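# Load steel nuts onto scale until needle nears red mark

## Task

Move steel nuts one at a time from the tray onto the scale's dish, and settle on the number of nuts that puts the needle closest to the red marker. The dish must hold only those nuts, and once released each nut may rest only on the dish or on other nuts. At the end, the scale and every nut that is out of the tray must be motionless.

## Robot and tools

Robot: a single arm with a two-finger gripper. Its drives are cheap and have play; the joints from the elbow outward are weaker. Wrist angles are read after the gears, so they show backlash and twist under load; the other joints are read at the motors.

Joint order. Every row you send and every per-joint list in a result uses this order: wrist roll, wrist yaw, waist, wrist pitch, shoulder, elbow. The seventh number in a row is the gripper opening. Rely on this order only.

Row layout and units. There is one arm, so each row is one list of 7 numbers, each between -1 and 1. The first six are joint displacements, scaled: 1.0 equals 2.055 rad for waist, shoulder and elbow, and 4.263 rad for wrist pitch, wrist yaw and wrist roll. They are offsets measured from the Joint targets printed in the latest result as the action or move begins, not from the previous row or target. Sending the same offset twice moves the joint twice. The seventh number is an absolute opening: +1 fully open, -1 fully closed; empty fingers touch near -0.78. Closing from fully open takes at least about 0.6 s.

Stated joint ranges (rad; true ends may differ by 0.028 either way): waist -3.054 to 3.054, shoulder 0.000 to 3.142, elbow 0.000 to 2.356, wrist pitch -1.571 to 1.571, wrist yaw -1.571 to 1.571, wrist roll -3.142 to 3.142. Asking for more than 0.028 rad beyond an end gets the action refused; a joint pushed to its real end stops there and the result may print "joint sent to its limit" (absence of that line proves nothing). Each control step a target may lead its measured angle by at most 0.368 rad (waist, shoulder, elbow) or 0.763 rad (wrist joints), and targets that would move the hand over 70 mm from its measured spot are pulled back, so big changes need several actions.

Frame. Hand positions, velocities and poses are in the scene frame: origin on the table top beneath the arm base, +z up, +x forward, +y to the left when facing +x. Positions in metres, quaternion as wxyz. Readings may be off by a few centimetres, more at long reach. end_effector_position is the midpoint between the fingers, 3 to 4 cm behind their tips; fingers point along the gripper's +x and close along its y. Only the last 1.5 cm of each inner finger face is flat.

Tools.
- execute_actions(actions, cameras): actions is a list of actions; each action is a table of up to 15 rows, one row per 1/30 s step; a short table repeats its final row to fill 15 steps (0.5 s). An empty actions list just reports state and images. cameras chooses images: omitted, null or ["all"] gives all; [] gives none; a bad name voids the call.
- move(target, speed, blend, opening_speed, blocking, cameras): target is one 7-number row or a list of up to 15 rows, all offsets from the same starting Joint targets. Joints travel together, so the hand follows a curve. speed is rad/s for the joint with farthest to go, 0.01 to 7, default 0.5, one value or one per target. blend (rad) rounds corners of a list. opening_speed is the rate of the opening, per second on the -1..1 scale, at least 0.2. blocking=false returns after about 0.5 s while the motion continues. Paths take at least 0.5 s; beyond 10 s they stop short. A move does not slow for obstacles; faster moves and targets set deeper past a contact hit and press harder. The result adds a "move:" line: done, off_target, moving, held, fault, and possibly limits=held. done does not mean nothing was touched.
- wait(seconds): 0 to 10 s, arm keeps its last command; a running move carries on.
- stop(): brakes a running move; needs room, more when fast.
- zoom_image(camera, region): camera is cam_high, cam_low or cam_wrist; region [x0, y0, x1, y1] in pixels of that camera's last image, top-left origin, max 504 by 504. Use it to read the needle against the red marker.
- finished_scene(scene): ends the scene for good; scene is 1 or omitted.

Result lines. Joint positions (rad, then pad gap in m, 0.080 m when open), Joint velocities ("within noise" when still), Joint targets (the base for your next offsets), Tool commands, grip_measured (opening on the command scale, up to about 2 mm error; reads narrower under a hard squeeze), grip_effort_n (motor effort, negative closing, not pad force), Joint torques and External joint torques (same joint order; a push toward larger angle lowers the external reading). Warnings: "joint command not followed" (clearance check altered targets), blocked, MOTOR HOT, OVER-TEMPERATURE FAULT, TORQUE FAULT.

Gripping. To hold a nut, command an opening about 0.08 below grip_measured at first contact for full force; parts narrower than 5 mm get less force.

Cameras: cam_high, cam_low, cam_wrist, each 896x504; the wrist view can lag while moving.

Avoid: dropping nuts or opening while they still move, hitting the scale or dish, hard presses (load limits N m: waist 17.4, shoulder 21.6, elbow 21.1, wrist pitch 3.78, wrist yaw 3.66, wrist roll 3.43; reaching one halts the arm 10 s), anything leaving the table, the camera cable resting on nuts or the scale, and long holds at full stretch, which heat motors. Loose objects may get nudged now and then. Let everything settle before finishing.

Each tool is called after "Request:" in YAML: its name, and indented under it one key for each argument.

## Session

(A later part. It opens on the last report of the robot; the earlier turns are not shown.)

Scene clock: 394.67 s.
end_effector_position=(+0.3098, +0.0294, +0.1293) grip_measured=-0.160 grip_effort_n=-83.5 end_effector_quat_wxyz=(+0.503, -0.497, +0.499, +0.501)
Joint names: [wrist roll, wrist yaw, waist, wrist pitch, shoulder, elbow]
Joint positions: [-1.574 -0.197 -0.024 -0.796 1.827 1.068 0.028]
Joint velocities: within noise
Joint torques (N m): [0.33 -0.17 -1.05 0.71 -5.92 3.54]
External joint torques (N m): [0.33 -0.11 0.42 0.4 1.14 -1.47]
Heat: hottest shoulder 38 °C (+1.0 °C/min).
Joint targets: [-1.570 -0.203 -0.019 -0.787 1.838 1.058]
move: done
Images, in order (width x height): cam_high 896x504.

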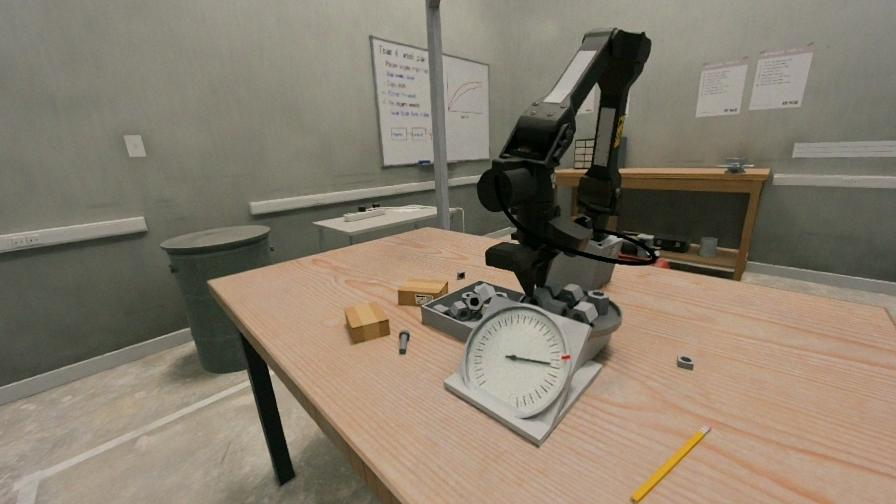

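Request:
move:
  target:
    - [0, 0, 0, 0, 0, 0, 0.03]
    - [-0.0075, 0, -0.0102, -0.0263, -0.0297, 0.0360, 0.03]
    - [-0.0117, 0, -0.0204, -0.0556, -0.0540, 0.0698, 0.03]
  speed: [0.1, 0.15, 0.4]
  blend: [0, 0.03, 0]
  opening_speed: 0.5

Request:
zoom_image:
  camera: "cam_high"
  region: [450, 295, 590, 425]

Request:
zoom_image:
  camera: "cam_wrist"
  region: [150, 0, 650, 400]

Scene clock: 398.03 s.
end_effector_position=(+0.3070, +0.0295, +0.1859) grip_measured=+0.028 grip_effort_n=13.3 end_effector_quat_wxyz=(+0.503, -0.496, +0.501, +0.501)
Joint names: [wrist roll, wrist yaw, waist, wrist pitch, shoulder, elbow]
Joint positions: [-1.606 -0.197 -0.058 -1.025 1.733 1.193 0.036]
Joint velocities: within noise
Joint torques (N m): [-0.39 -0.17 -1.69 0.06 -7.77 5.82]
External joint torques (N m): [-0.39 -0.11 -0.28 -0.21 -0.99 0.37]
Heat: hottest shoulder 38 °C (+1.0 °C/min).
Joint targets: [-1.620 -0.203 -0.061 -1.024 1.727 1.202]
move: done
camera_calibration:
cam_wrist: T_world_to_cam=[[0.999878, 0.00947325, -0.0124127, -0.293288], [0.0132815, -0.933991, 0.357049, -0.0185409], [-0.00821093, -0.357171, -0.934003, 0.258085], [0, 0, 0, 1]] pos_world=[0.295618, 0.0776417, 0.244031]

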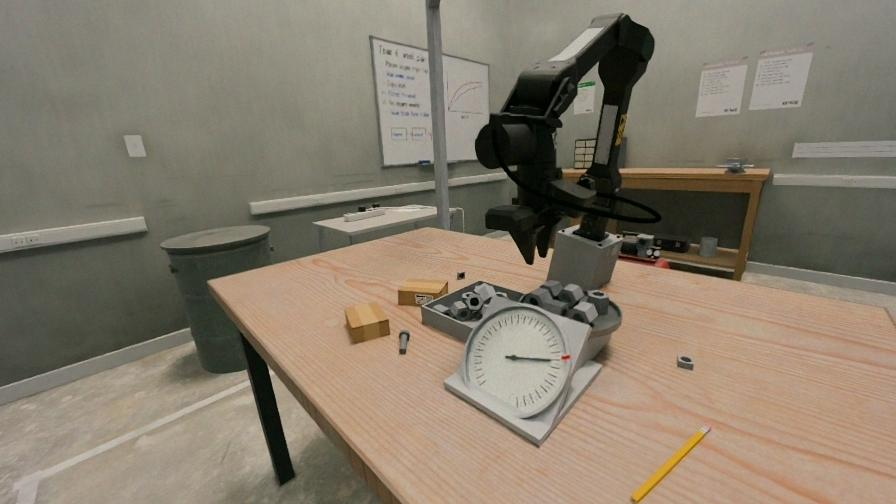

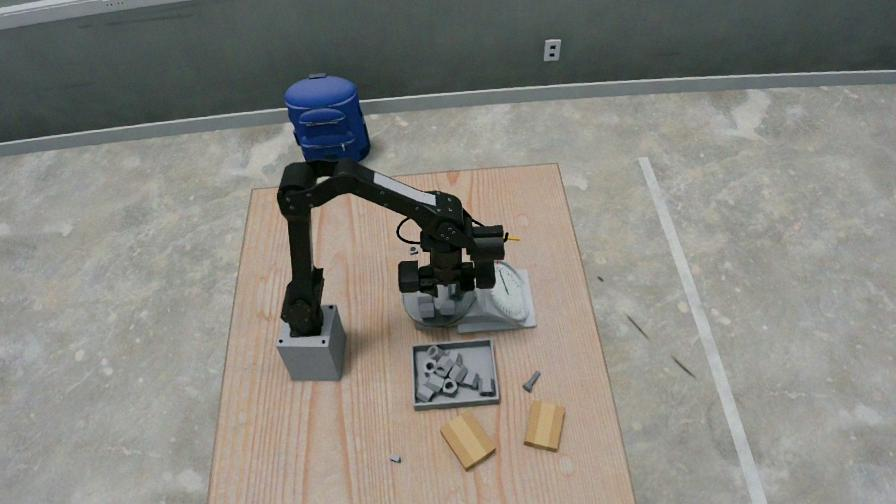

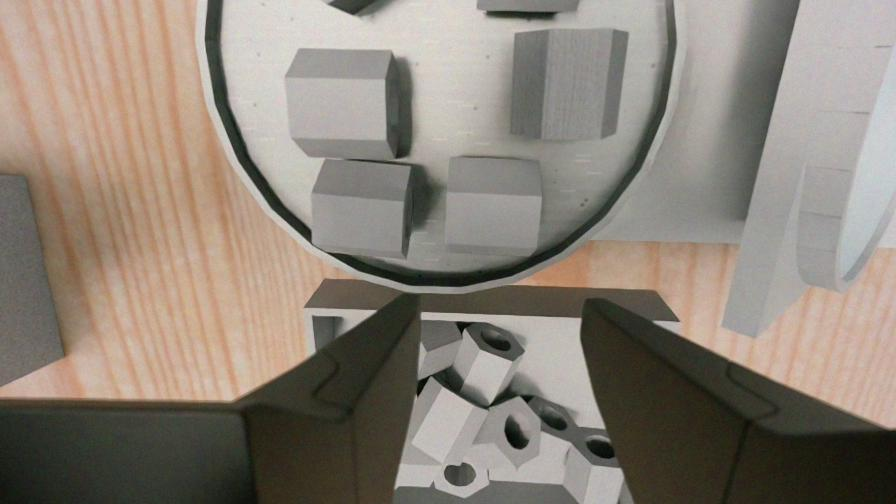

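Scaled by 3.600.

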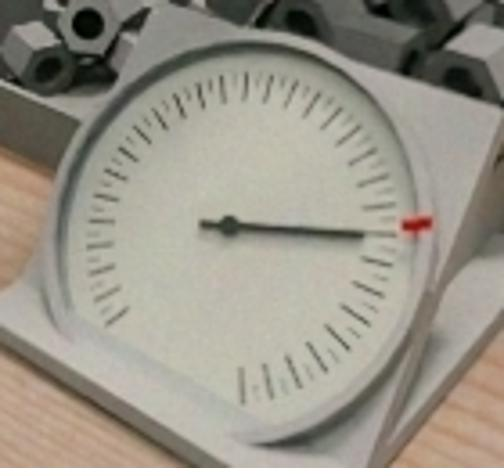

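Scaled by 1.008.

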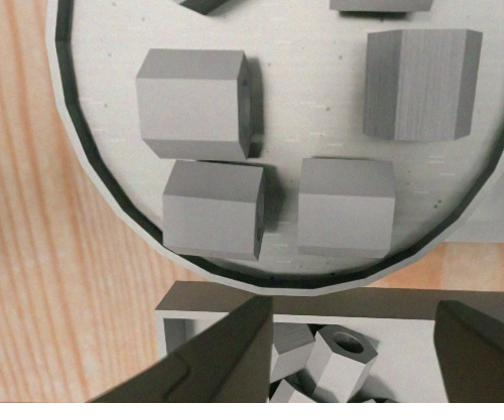

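Request:
wait:
  seconds: 0.5
  cameras: ["cam_high"]

Request:
zoom_image:
  camera: "cam_high"
  region: [500, 270, 640, 400]

Scene clock: 399.27 s.
end_effector_position=(+0.3070, +0.0295, +0.1859) grip_measured=+0.028 grip_effort_n=13.3 end_effector_quat_wxyz=(+0.503, -0.496, +0.501, +0.501)
Joint names: [wrist roll, wrist yaw, waist, wrist pitch, shoulder, elbow]
Joint positions: [-1.606 -0.197 -0.058 -1.025 1.733 1.193 0.036]
Joint velocities: within noise
Joint torques (N m): [-0.39 -0.17 -1.69 0.08 -7.76 5.84]
External joint torques (N m): [-0.39 -0.11 -0.24 -0.19 -0.96 0.39]
Heat: hottest shoulder 38 °C (+1.0 °C/min).
Joint targets: [-1.620 -0.203 -0.061 -1.024 1.727 1.202]
Tool commands: gripper/opening=+0.03
wait: 0.50 s; at rest from the start
Images, in order (width x height): cam_high 896x504.

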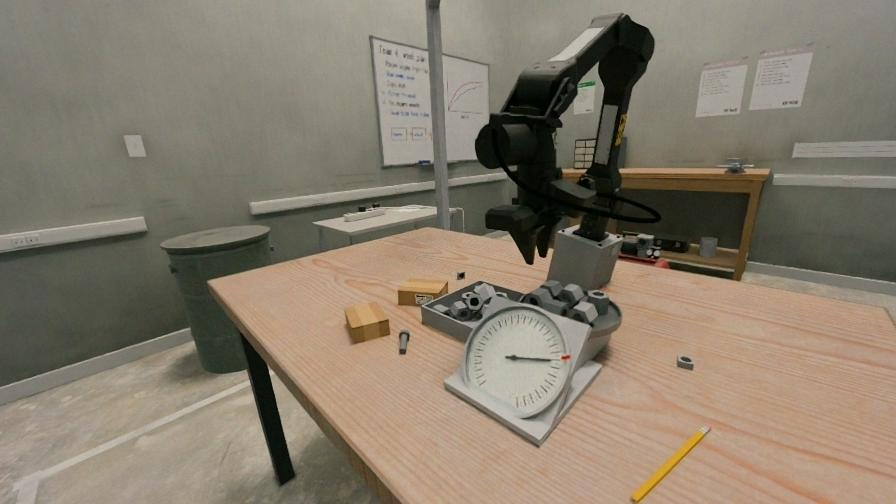

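Scaled by 3.600.

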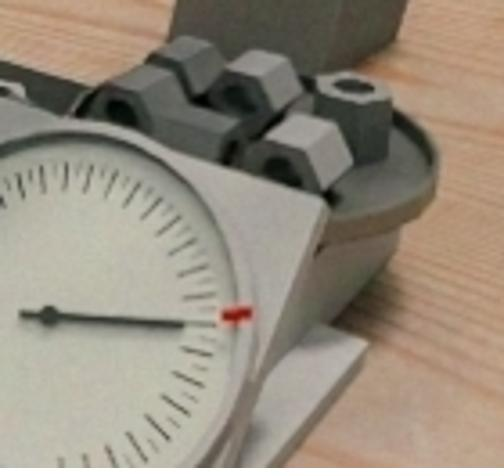

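Request:
finished_scene:

The scene is finished: the task was done.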